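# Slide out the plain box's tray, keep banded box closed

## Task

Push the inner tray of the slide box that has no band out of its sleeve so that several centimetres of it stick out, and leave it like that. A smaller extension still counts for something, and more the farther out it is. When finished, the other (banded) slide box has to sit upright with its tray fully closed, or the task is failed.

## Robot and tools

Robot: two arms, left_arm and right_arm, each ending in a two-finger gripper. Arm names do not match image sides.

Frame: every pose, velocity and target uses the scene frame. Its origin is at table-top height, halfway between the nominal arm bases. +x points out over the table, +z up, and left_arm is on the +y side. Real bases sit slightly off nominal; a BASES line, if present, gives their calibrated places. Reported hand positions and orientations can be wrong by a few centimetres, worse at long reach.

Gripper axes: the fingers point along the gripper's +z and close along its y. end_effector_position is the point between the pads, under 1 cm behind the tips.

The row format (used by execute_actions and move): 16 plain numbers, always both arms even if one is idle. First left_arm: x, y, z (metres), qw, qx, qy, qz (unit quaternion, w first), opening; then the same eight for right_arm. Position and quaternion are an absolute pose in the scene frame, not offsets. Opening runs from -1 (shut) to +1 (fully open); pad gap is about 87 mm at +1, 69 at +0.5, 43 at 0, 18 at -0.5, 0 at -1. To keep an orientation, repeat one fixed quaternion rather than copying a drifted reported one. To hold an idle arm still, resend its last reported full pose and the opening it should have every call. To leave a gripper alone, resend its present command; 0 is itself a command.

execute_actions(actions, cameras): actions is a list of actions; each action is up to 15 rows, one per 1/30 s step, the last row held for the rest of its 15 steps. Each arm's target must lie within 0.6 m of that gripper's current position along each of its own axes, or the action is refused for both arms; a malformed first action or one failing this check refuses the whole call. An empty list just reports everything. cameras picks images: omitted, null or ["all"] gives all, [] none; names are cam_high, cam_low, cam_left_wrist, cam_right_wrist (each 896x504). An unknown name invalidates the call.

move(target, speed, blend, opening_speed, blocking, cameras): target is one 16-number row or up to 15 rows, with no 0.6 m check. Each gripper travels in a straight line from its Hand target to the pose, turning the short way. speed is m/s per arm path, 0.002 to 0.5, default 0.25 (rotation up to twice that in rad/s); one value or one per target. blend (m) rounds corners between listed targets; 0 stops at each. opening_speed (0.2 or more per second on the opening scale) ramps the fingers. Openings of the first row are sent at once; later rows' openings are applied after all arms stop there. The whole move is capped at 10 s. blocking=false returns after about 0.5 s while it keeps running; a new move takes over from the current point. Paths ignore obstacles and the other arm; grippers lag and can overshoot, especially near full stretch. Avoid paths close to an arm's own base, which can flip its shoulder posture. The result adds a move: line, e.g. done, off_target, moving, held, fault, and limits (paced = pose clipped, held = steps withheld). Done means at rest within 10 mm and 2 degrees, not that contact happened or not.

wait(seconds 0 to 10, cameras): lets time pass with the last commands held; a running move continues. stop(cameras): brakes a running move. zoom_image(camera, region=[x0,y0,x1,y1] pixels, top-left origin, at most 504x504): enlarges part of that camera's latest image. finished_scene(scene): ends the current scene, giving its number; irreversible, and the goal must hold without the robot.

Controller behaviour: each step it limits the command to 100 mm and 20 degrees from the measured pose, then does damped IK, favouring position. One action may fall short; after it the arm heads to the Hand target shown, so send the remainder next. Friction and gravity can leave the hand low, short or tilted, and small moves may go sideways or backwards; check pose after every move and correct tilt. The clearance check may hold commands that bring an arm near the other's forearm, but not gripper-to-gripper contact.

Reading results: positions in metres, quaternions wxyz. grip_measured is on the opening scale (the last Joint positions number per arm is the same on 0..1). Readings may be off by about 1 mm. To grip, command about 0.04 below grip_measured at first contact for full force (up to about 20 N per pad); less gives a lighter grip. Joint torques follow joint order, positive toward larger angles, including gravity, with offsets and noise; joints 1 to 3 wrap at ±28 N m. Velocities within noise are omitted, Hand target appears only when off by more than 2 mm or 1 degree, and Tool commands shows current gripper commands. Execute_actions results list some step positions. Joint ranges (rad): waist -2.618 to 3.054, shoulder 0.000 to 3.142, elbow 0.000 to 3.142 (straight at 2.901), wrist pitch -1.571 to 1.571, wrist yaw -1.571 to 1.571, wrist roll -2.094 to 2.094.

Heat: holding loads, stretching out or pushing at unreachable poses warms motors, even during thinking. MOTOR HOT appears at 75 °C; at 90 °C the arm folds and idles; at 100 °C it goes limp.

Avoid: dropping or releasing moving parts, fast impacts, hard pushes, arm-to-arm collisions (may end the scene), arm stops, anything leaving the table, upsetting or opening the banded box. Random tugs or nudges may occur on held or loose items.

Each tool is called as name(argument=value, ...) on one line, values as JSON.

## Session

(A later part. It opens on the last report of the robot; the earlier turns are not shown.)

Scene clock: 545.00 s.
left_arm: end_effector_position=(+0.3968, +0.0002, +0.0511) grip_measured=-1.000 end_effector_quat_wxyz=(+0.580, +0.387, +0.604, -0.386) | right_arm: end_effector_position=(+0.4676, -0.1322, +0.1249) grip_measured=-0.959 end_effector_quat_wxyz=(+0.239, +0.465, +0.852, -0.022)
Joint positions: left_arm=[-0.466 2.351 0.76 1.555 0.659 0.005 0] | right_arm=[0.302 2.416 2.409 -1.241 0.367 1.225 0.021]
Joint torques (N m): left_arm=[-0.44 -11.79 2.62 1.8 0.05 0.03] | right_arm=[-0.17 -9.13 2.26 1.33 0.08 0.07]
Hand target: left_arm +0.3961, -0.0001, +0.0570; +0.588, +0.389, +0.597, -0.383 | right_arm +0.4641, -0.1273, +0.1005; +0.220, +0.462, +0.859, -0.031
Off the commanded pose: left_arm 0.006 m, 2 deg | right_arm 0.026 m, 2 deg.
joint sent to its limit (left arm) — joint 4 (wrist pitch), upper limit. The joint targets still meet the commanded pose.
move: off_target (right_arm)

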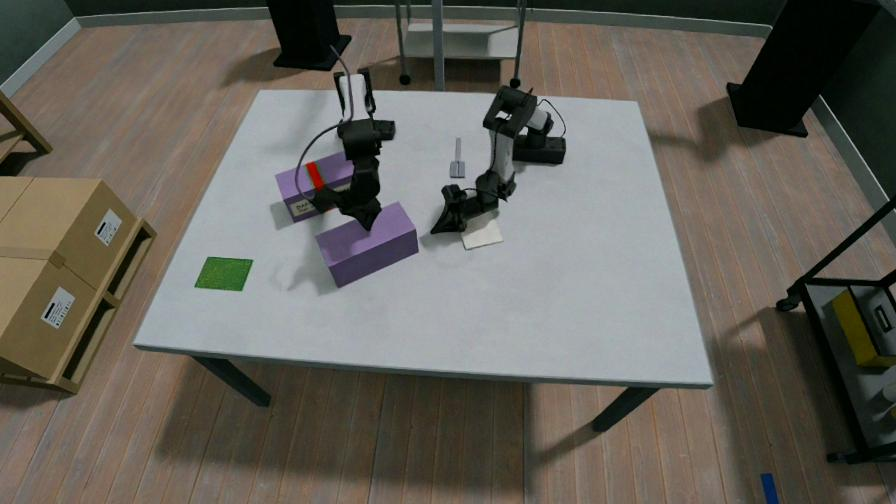

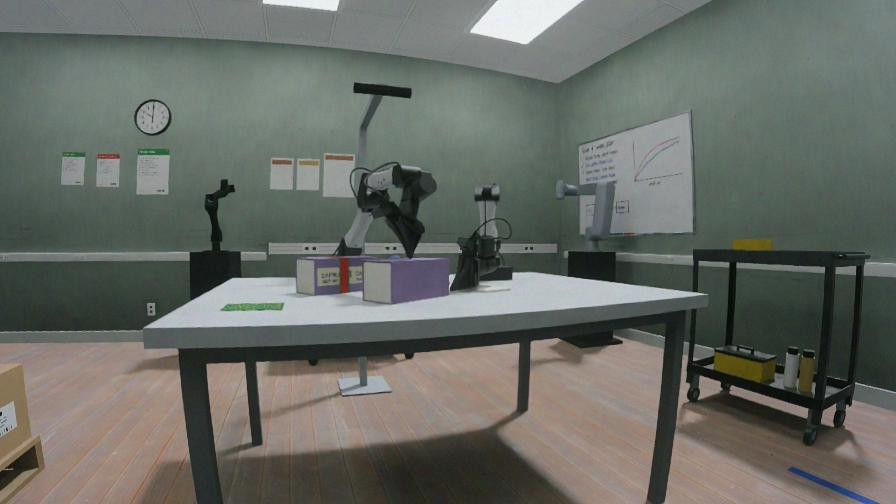

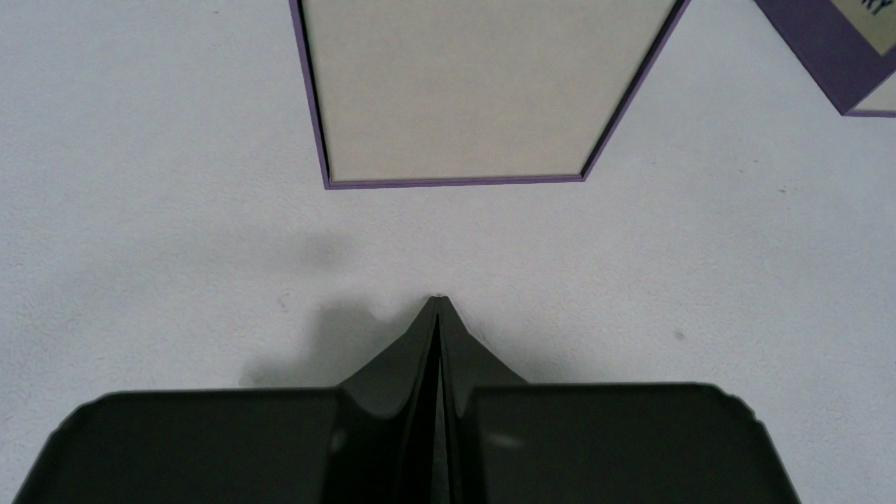

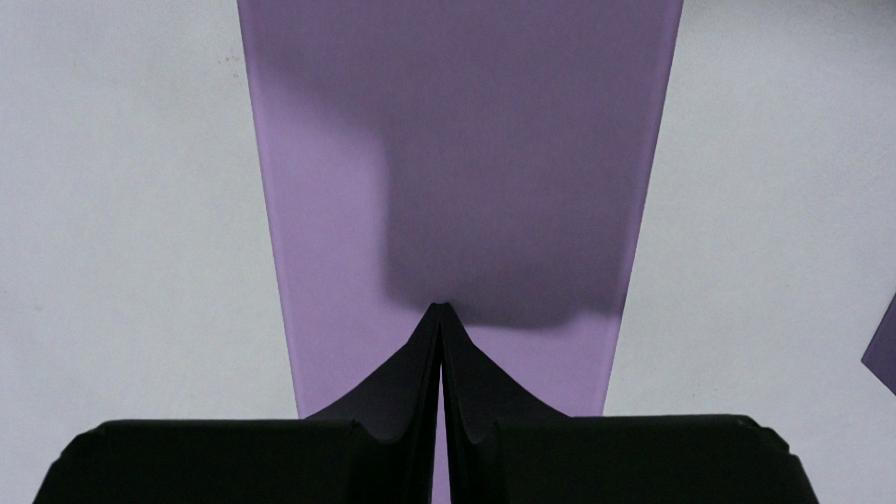

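move(target=[[0.405,-0.025,0.055,0.597,0.379,0.597,-0.379,-1, 0.458,-0.108,0.04,0.22,0.47,0.855,-0.03,-1]], speed=0.05, cameras=["cam_left_wrist","cam_right_wrist"])

Scene clock: 555.27 s.
left_arm: end_effector_position=(+0.4037, -0.0211, +0.0616) grip_measured=-1.000 end_effector_quat_wxyz=(+0.601, +0.380, +0.593, -0.377) | right_arm: end_effector_position=(+0.4870, -0.1189, +0.1235) grip_measured=-0.959 end_effector_quat_wxyz=(+0.310, +0.488, +0.816, +0.017)
Joint positions: left_arm=[-0.521 2.359 0.812 1.556 0.579 0.005 0] | right_arm=[0.337 2.305 2.149 -0.946 0.438 1.291 0.021]
Joint torques (N m): left_arm=[-0.8 -8.55 5.37 1.72 0.01 -0.06] | right_arm=[0.23 -3.18 0.7 0.71 -0.46 0.05]
Hand target: left_arm +0.4047, -0.0249, +0.0552; +0.597, +0.379, +0.597, -0.379 | right_arm +0.4532, -0.1110, +0.0474; +0.220, +0.473, +0.853, -0.031
Off the commanded pose: left_arm 0.008 m, 1 deg | right_arm 0.089 m, 13 deg.
move: off_target (right_arm)
Images, in order: cam_left_wrist, cam_right_wrist.

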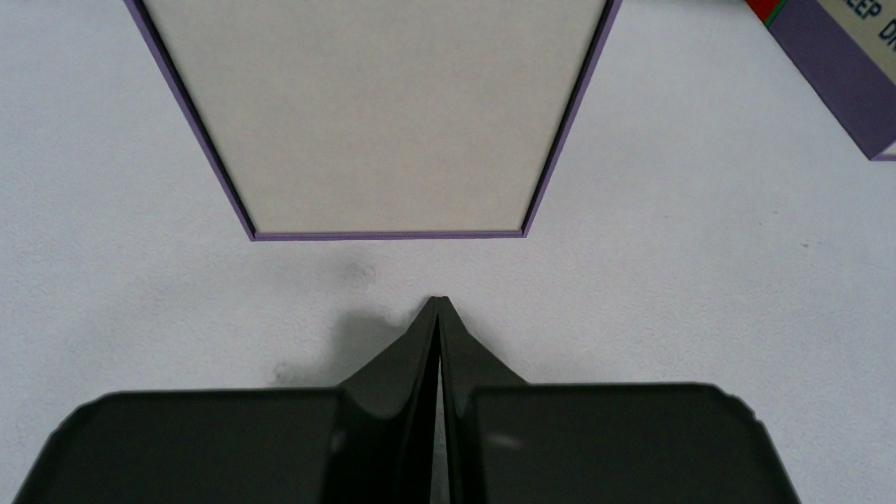

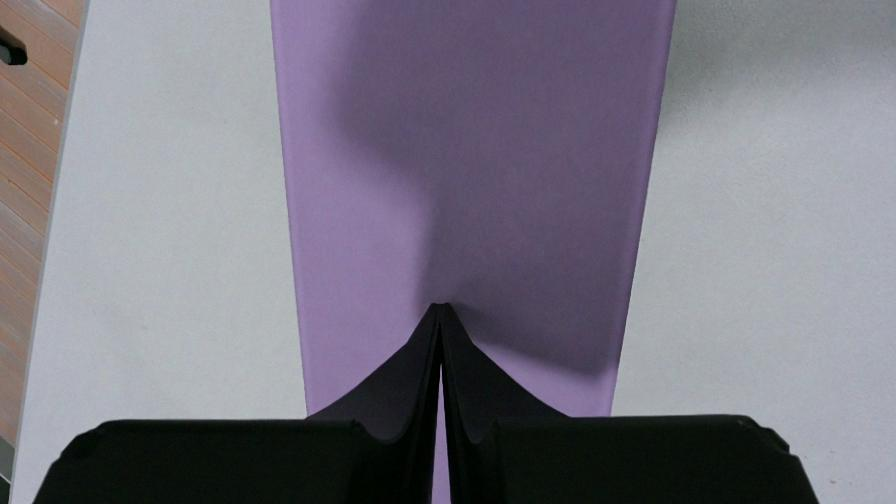

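move(target=[[0.422,-0.016,0.055,0.597,0.379,0.597,-0.379,-1, 0.456,-0.105,0.038,0.22,0.47,0.855,-0.03,-1],[0.447,-0.070,0.053,0.597,0.379,0.597,-0.379,-1, 0.456,-0.095,0.035,0.22,0.47,0.855,-0.03,-1]], speed=0.04)

Scene clock: 574.37 s.
left_arm: end_effector_position=(+0.4508, -0.0536, +0.0594) grip_measured=-1.000 end_effector_quat_wxyz=(+0.604, +0.373, +0.599, -0.370) | right_arm: end_effector_position=(+0.5006, -0.1216, +0.1231) grip_measured=-0.959 end_effector_quat_wxyz=(+0.345, +0.503, +0.792, +0.013)
Joint positions: left_arm=[-0.537 2.441 1.064 1.381 0.538 0.005 0] | right_arm=[0.347 2.32 2.144 -0.888 0.513 1.327 0.021]
Joint torques (N m): left_arm=[-2.96 -9.66 8.05 1.57 0.07 -0.12] | right_arm=[1.25 -3.55 2.47 0.04 -1.03 -0.03]
Hand target: left_arm +0.4460, -0.0690, +0.0534; +0.597, +0.379, +0.597, -0.379 | right_arm +0.4536, -0.0999, +0.0466; +0.225, +0.475, +0.850, -0.028
Off the commanded pose: left_arm 0.018 m, 1 deg | right_arm 0.102 m, 17 deg; position clipped.
move: off_target (left_arm, right_arm); limits=paced

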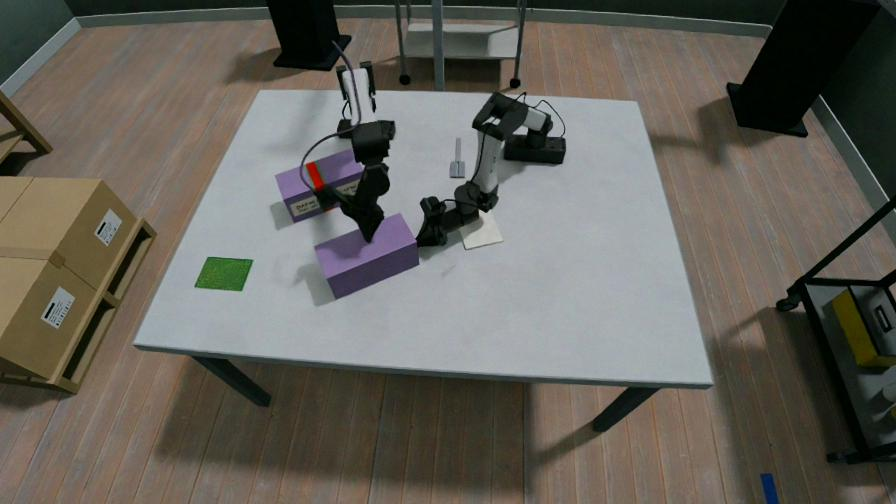

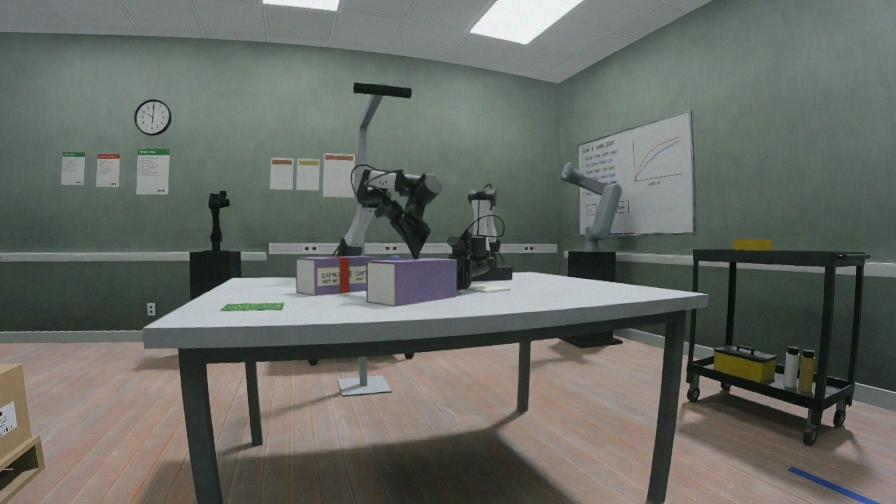

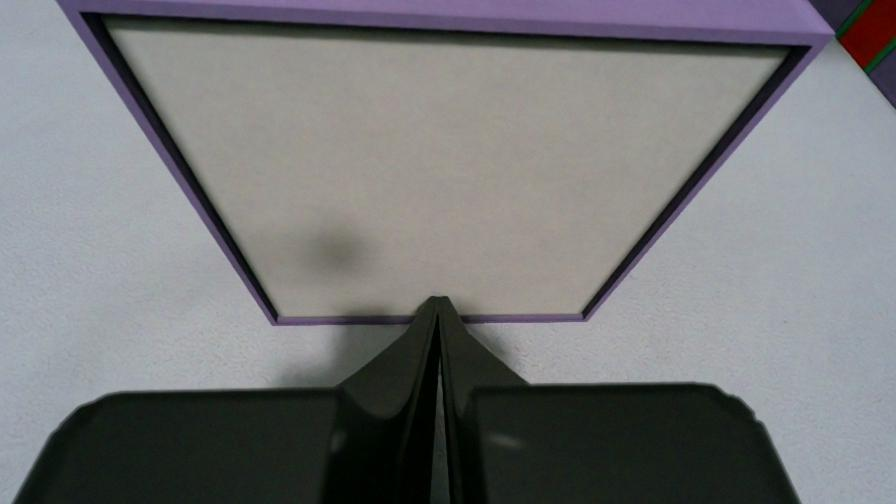

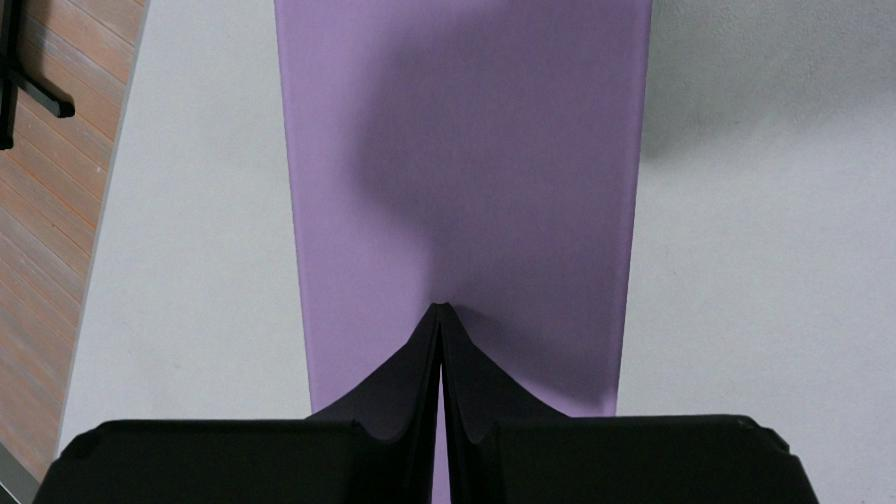

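move(target=[0.455,-0.098,0.053,0.597,0.379,0.597,-0.379,-1, 0.462,-0.080,0.04,0.24,0.48,0.842,-0.025,-1], speed=0.03)

Scene clock: 580.53 s.
left_arm: end_effector_position=(+0.4573, -0.0836, +0.0560) grip_measured=-1.000 end_effector_quat_wxyz=(+0.599, +0.375, +0.602, -0.372) | right_arm: end_effector_position=(+0.5120, -0.1123, +0.1238) grip_measured=-0.959 end_effector_quat_wxyz=(+0.363, +0.519, +0.774, +0.023)
Joint positions: left_arm=[-0.586 2.485 1.179 1.298 0.494 0.005 0] | right_arm=[0.366 2.353 2.182 -0.867 0.547 1.379 0.02]
Joint torques (N m): left_arm=[-2.18 -10.35 8.62 1.74 0 -0.08] | right_arm=[2.33 -4.64 3.12 -0.19 -0.99 -0.06]
Hand target: left_arm +0.4542, -0.0973, +0.0532; +0.597, +0.379, +0.597, -0.379 | right_arm +0.4617, -0.0858, +0.0513; +0.247, +0.485, +0.839, -0.022
Off the commanded pose: left_arm 0.015 m, 1 deg | right_arm 0.103 m, 18 deg; position clipped.
move: off_target (left_arm, right_arm); limits=paced

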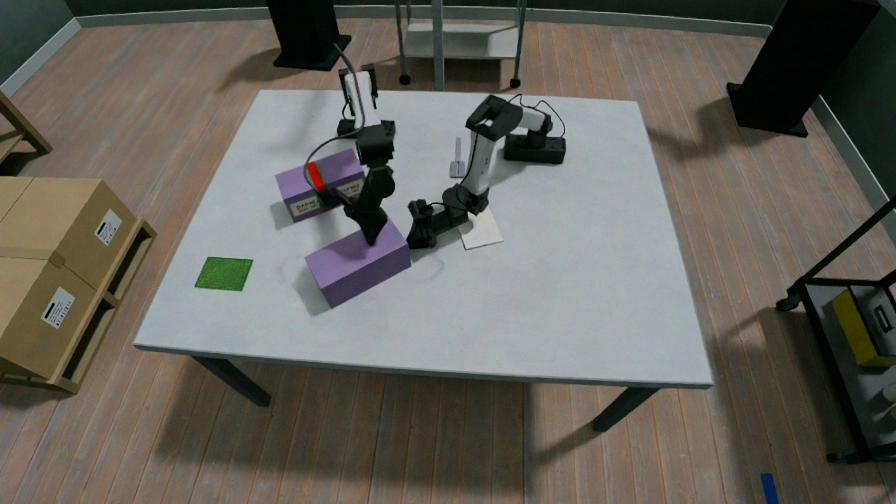

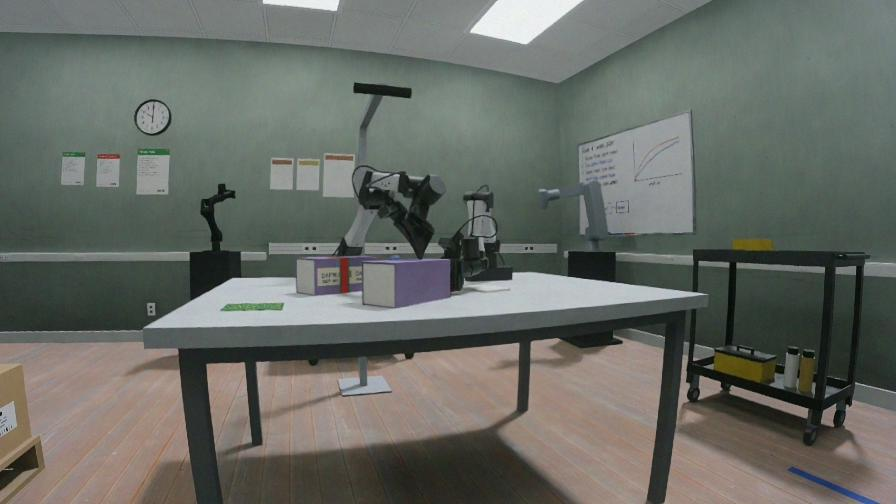

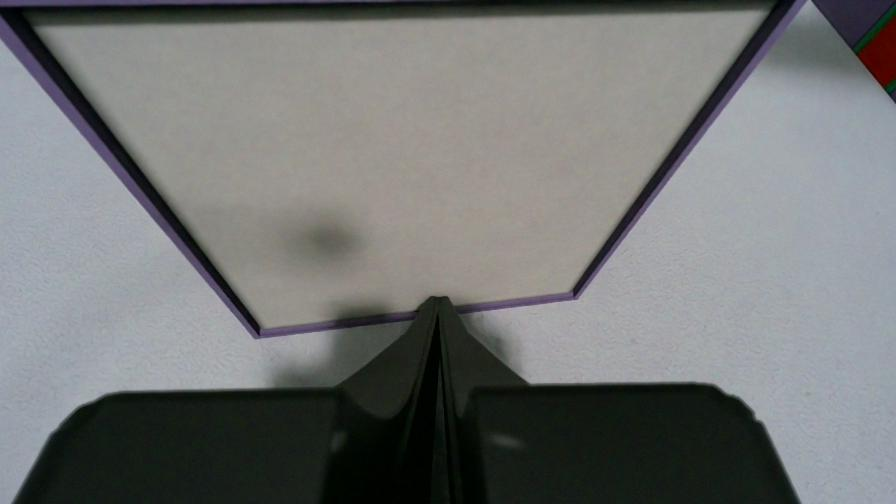

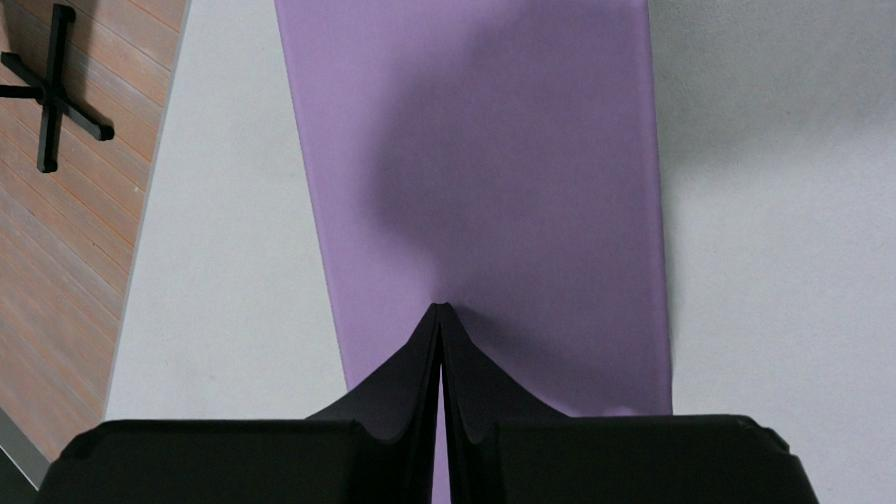

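move(target=[[0.43,-0.03,0.056,0.597,0.379,0.597,-0.379,-1, 0.50,-0.112,0.155,0.28,0.50,0.815,-0.0,-1],[0.36,0.06,0.06,0.597,0.379,0.597,-0.379,-1, 0.51,-0.152,0.15,0.22,0.47,0.852,-0.03,-1],[0.36,0.06,0.06,0.597,0.379,0.597,-0.379,-1, 0.505,-0.150,0.11,0.22,0.47,0.852,-0.03,-1],[0.36,0.06,0.06,0.597,0.379,0.597,-0.379,-1, 0.46,-0.15,0.045,0.22,0.47,0.852,-0.03,-1],[0.36,0.06,0.06,0.597,0.379,0.597,-0.379,-1, 0.38,-0.145,0.045,0.22,0.47,0.852,-0.03,-1]], speed=[0.1,0.1,0.06,0.06,0.06])

Scene clock: 662.73 s.
left_arm: end_effector_position=(+0.3599, +0.0587, +0.0494) grip_measured=-1.000 end_effector_quat_wxyz=(+0.559, +0.394, +0.628, -0.371) | right_arm: end_effector_position=(+0.4555, -0.1417, +0.1232) grip_measured=-0.959 end_effector_quat_wxyz=(+0.334, +0.499, +0.797, +0.064)
Joint positions: left_arm=[-0.357 2.219 0.508 1.573 0.752 0.069 0] | right_arm=[0.302 2.029 1.663 -0.623 0.401 1.283 0.021]
Joint torques (N m): left_arm=[0.81 -12.03 1.55 1.63 0.25 0.01] | right_arm=[0.53 -5.82 0.61 -0.79 -0.22 -0.27]
Hand target: left_arm +0.3602, +0.0598, +0.0599; +0.567, +0.399, +0.619, -0.370 | right_arm +0.3902, -0.1462, +0.0617; +0.223, +0.472, +0.852, -0.026
Off the commanded pose: left_arm 0.011 m, 6 deg | right_arm 0.109 m, 18 deg; position clipped.
elbow stopped short (right arm): the move would have taken joint 3 (elbow) straighter than the controller allows.
joint read past its limit (left arm) — joint 4 (wrist pitch), upper limit.
joint sent to its limit (left arm) — joint 4 (wrist pitch), upper limit. The joint targets are off in orientation, not in position.
move: off_target (left_arm, right_arm); limits=paced

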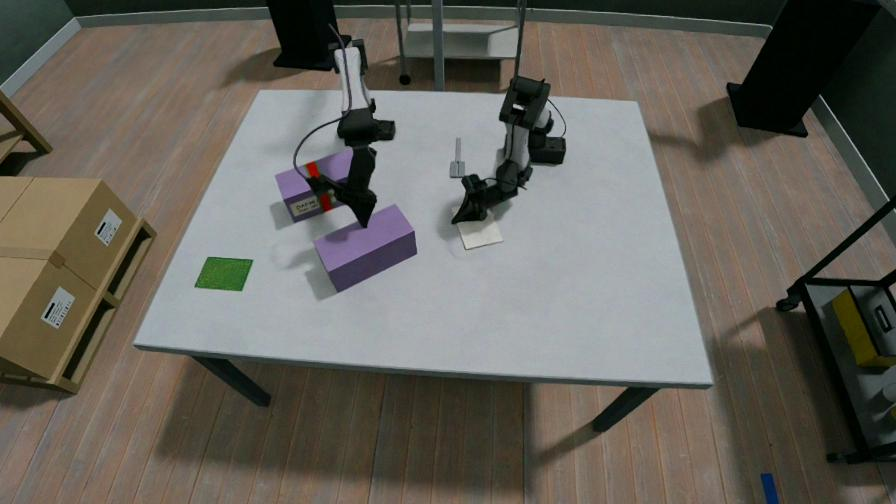

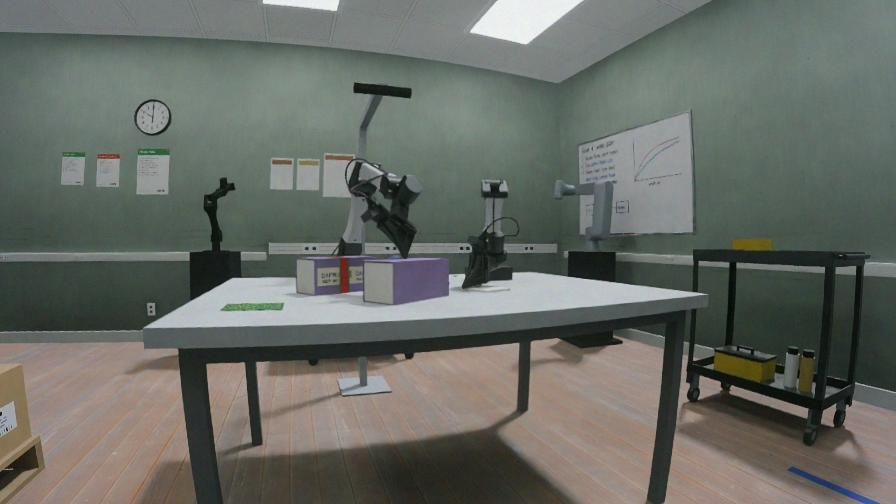

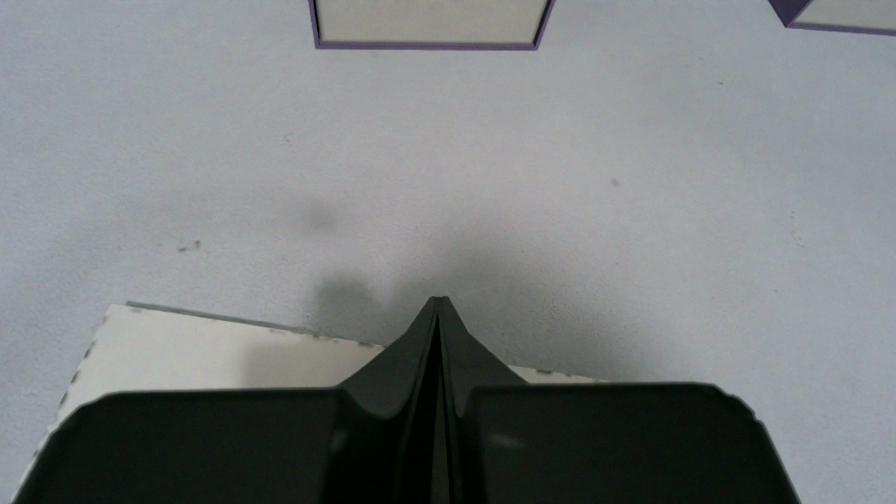

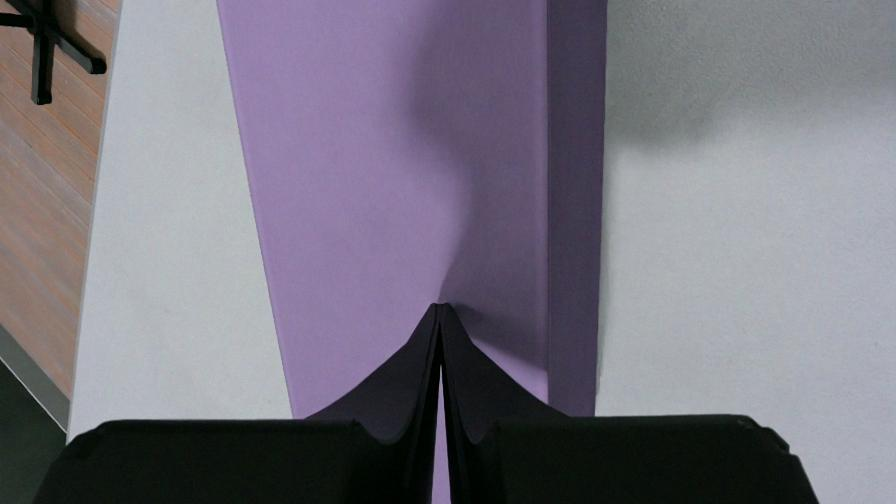

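move(target=[0.34,0.09,0.07,0.575,0.394,0.614,-0.370,-1, 0.315,-0.13,0.045,0.22,0.47,0.852,-0.03,-1], speed=0.06)

Scene clock: 674.17 s.
left_arm: end_effector_position=(+0.3406, +0.0885, +0.0611) grip_measured=-1.000 end_effector_quat_wxyz=(+0.557, +0.395, +0.631, -0.368) | right_arm: end_effector_position=(+0.3949, -0.1239, +0.1225) grip_measured=-0.959 end_effector_quat_wxyz=(+0.333, +0.506, +0.793, +0.068)
Joint positions: left_arm=[-0.278 2.116 0.383 1.573 0.827 0.094 0] | right_arm=[0.391 1.835 1.397 -0.583 0.445 1.382 0.021]
Joint torques (N m): left_arm=[0.84 -10.71 1.33 1.56 0.25 0.04] | right_arm=[0.75 -4.48 0.4 -0.88 -0.38 -0.29]
Hand target: left_arm +0.3403, +0.0899, +0.0699; +0.565, +0.401, +0.621, -0.367 | right_arm +0.3271, -0.1316, +0.0636; +0.223, +0.474, +0.852, -0.026
Off the commanded pose: left_arm 0.009 m, 3 deg | right_arm 0.111 m, 19 deg; position clipped.
joint read past its limit (left arm) — joint 4 (wrist pitch), upper limit.
joint sent to its limit (left arm) — joint 4 (wrist pitch), upper limit. The joint targets still meet the commanded pose.
move: off_target (left_arm, right_arm); limits=paced

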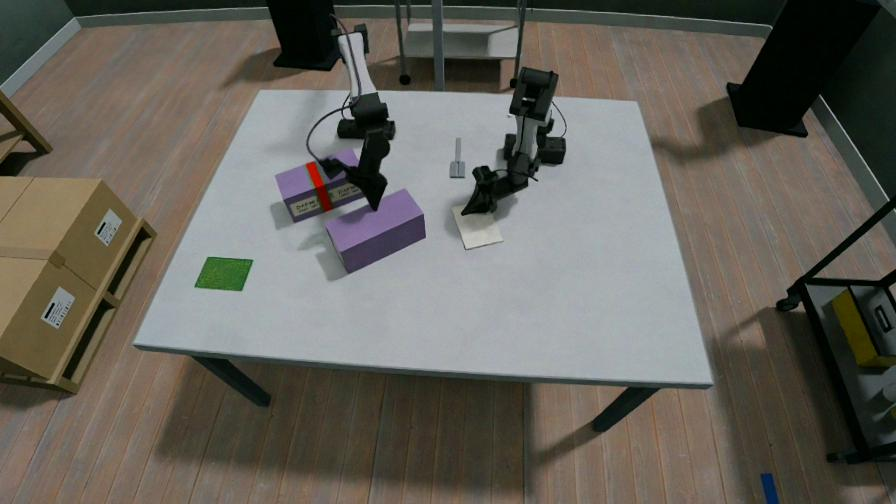

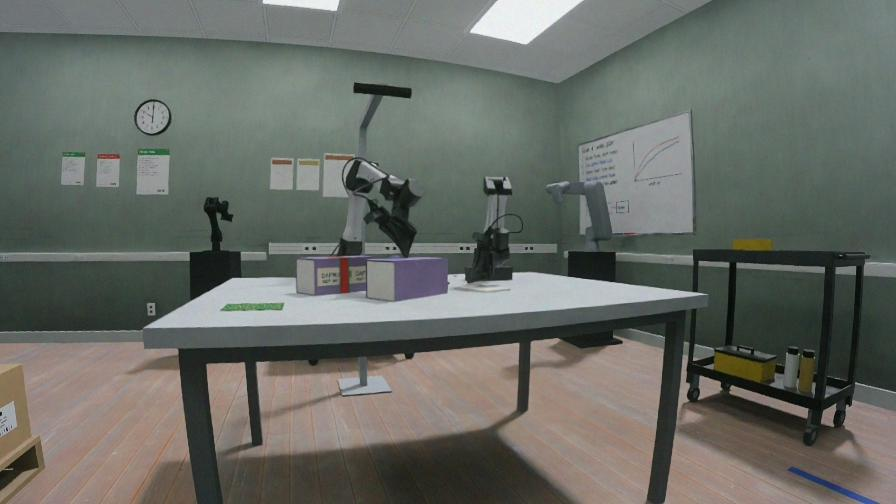

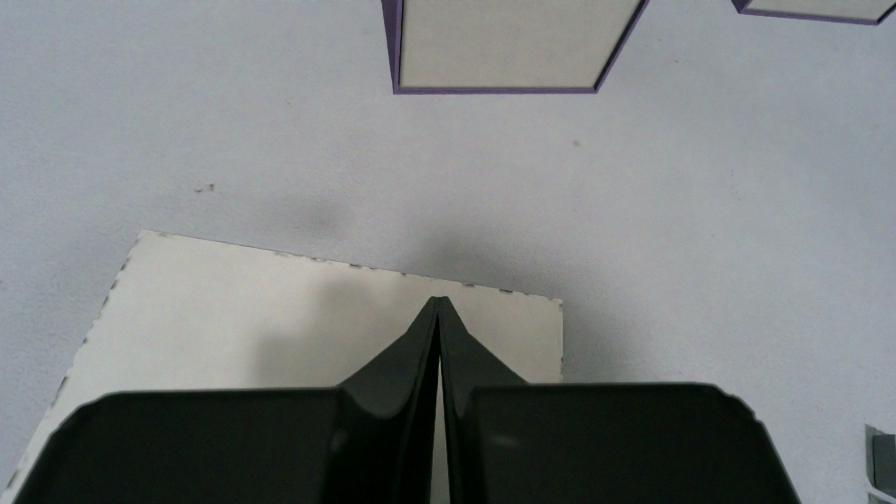

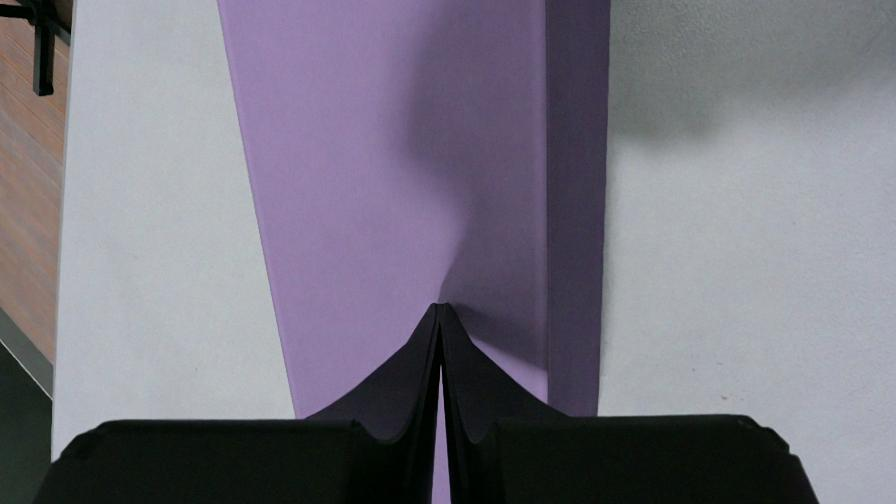

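move(target=[[0.335,0.05,0.062,0.564,0.399,0.626,-0.359,-1, 0.39,-0.124,0.145,0.28,0.49,0.82,-0.0,-1],[0.335,0.04,0.060,0.564,0.399,0.626,-0.359,-1, 0.40,-0.125,0.14,0.09,0.497,0.863,-0.0,-1],[0.335,0.04,0.060,0.564,0.399,0.626,-0.359,-1, 0.40,-0.125,0.11,0.09,0.497,0.863,-0.0,-1]], speed=0.06)

Scene clock: 700.50 s.
left_arm: end_effector_position=(+0.3344, +0.0433, +0.0659) grip_measured=-1.000 end_effector_quat_wxyz=(+0.569, +0.402, +0.623, -0.356) | right_arm: end_effector_position=(+0.3986, -0.1259, +0.1236) grip_measured=-0.959 end_effector_quat_wxyz=(+0.097, +0.498, +0.862, -0.001)
Joint positions: left_arm=[-0.46 2.116 0.419 1.573 0.636 0.087 0] | right_arm=[0.267 2.283 2.21 -1.358 0.136 1.288 0.021]
Joint torques (N m): left_arm=[-0.88 -5.83 4.15 1.73 0.06 -0.11] | right_arm=[-0.92 -9.39 2.56 1.1 0.01 0.01]
Hand target: left_arm +0.3350, +0.0401, +0.0602; +0.563, +0.401, +0.628, -0.359 | right_arm +0.3996, -0.1251, +0.1101; +0.089, +0.497, +0.863, -0.001
Off the commanded pose: left_arm 0.007 m, 1 deg | right_arm 0.014 m, 1 deg.
joint read past its limit (left arm) — joint 4 (wrist pitch), upper limit.
joint sent to its limit (left arm) — joint 4 (wrist pitch), upper limit. The joint targets still meet the commanded pose.
move: off_target (right_arm)

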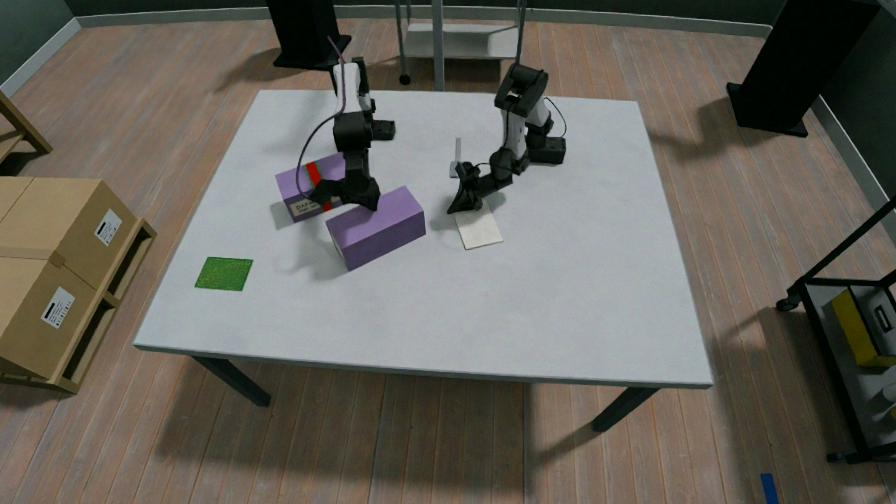

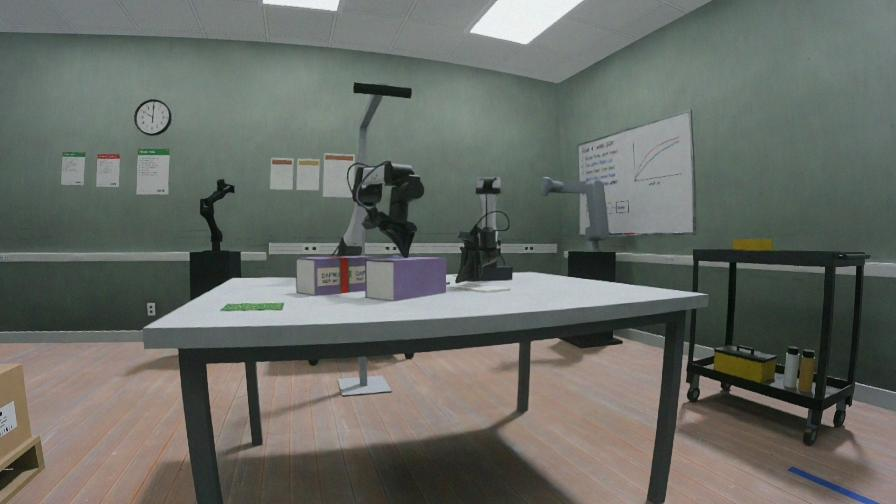

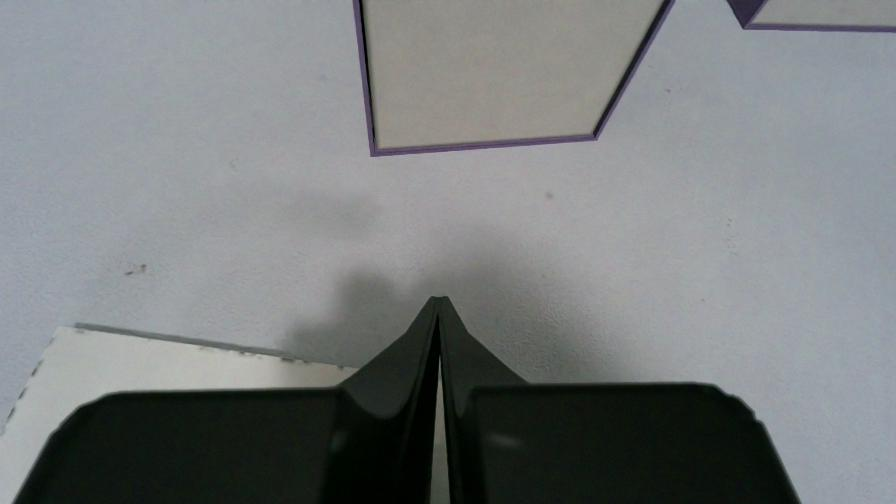

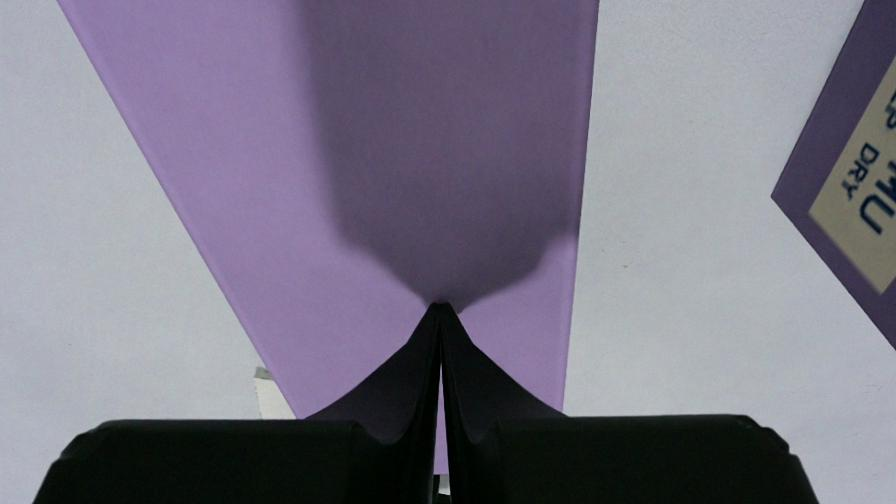

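move(target=[0.335,0.04,0.060,0.564,0.399,0.626,-0.359,-1, 0.393,-0.123,0.03,0.09,0.497,0.863,-0.0,-1], speed=0.05, cameras=["cam_left_wrist","cam_right_wrist"])

Scene clock: 709.57 s.
left_arm: end_effector_position=(+0.3346, +0.0433, +0.0660) grip_measured=-1.000 end_effector_quat_wxyz=(+0.569, +0.401, +0.623, -0.356) | right_arm: end_effector_position=(+0.4163, -0.1155, +0.1172) grip_measured=-0.959 end_effector_quat_wxyz=(+0.162, +0.498, +0.848, +0.086)
Joint positions: left_arm=[-0.46 2.116 0.419 1.573 0.636 0.087 0] | right_arm=[0.267 2.109 1.857 -0.965 0.105 1.293 0.021]
Joint torques (N m): left_arm=[-0.7 -5.83 3.9 1.66 0.05 -0.11] | right_arm=[-0.31 0.08 -0.85 0.79 0.3 -0.02]
Hand target: left_arm +0.3350, +0.0402, +0.0602; +0.563, +0.401, +0.628, -0.359 | right_arm +0.3818, -0.1264, +0.0375; +0.089, +0.497, +0.863, -0.001
Off the commanded pose: left_arm 0.007 m, 1 deg | right_arm 0.091 m, 13 deg.
joint read past its limit (left arm) — joint 4 (wrist pitch), upper limit.
joint sent to its limit (left arm) — joint 4 (wrist pitch), upper limit. The joint targets still meet the commanded pose.
move: off_target (right_arm)
Images, in order: cam_left_wrist, cam_right_wrist.

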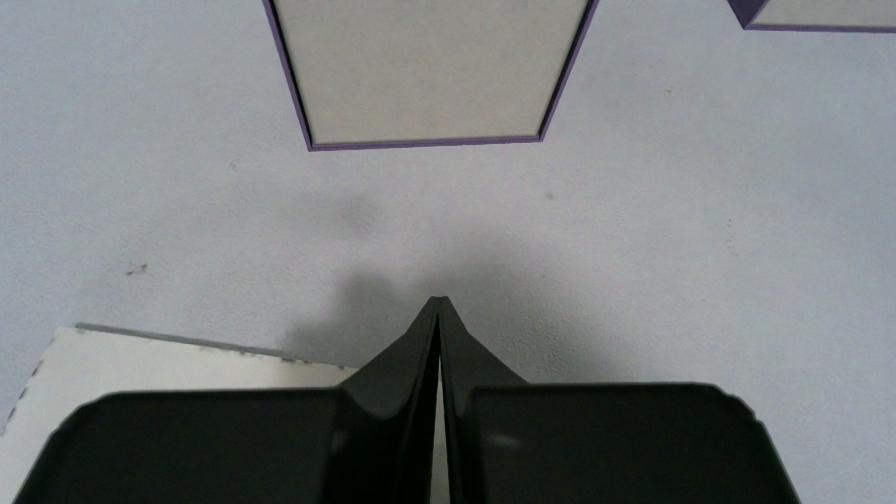

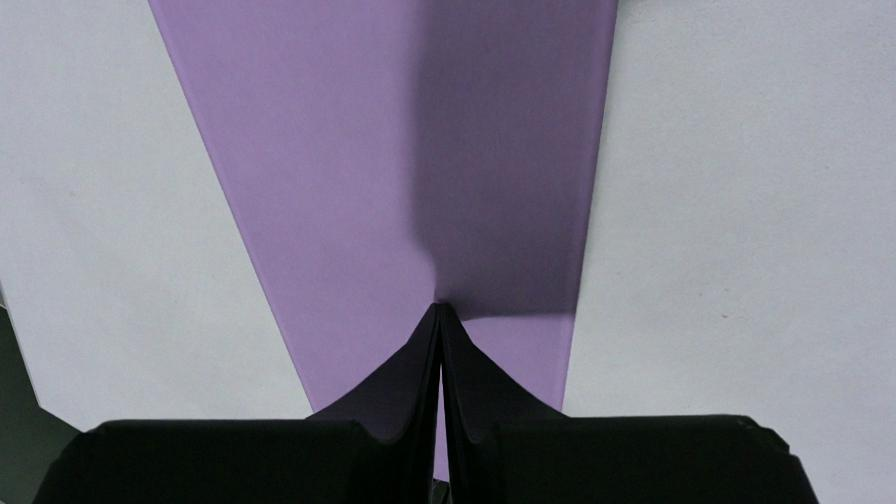

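move(target=[[0.345,0.038,0.060,0.584,0.376,0.626,-0.351,-1, 0.393,-0.123,0.03,0.09,0.497,0.863,-0.0,-1],[0.373,-0.014,0.058,0.584,0.376,0.626,-0.351,-1, 0.393,-0.123,0.028,0.09,0.497,0.863,-0.0,-1]], speed=0.05, cameras=["cam_left_wrist","cam_right_wrist"])

Scene clock: 722.90 s.
left_arm: end_effector_position=(+0.3718, -0.0105, +0.0647) grip_measured=-1.000 end_effector_quat_wxyz=(+0.590, +0.378, +0.621, -0.350) | right_arm: end_effector_position=(+0.4170, -0.1151, +0.1170) grip_measured=-0.959 end_effector_quat_wxyz=(+0.160, +0.498, +0.848, +0.085)
Joint positions: left_arm=[-0.574 2.233 0.648 1.519 0.476 0.042 0] | right_arm=[0.267 2.115 1.867 -0.971 0.103 1.295 0.021]
Joint torques (N m): left_arm=[-0.58 -7.53 5 1.7 0.03 -0.16] | right_arm=[-0.27 0.54 0.03 0.83 0.3 -0.05]
Hand target: left_arm +0.3727, -0.0138, +0.0580; +0.585, +0.377, +0.627, -0.351 | right_arm +0.3854, -0.1251, +0.0376; +0.090, +0.496, +0.864, +0.000
Off the commanded pose: left_arm 0.008 m, 1 deg | right_arm 0.093 m, 13 deg.
move: off_target (right_arm)
Images, in order: cam_left_wrist, cam_right_wrist.

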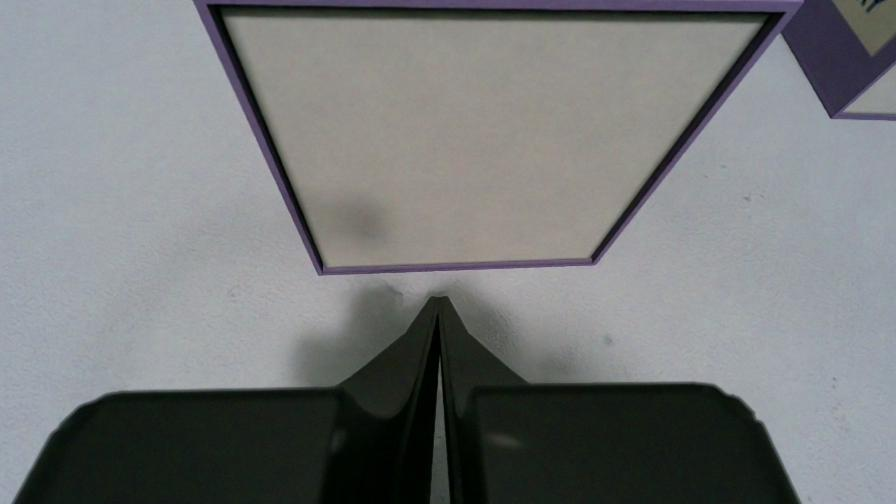

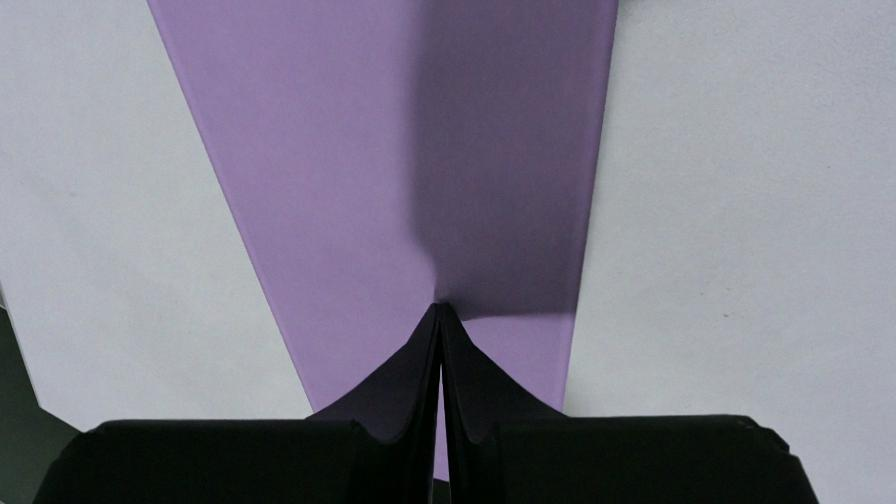

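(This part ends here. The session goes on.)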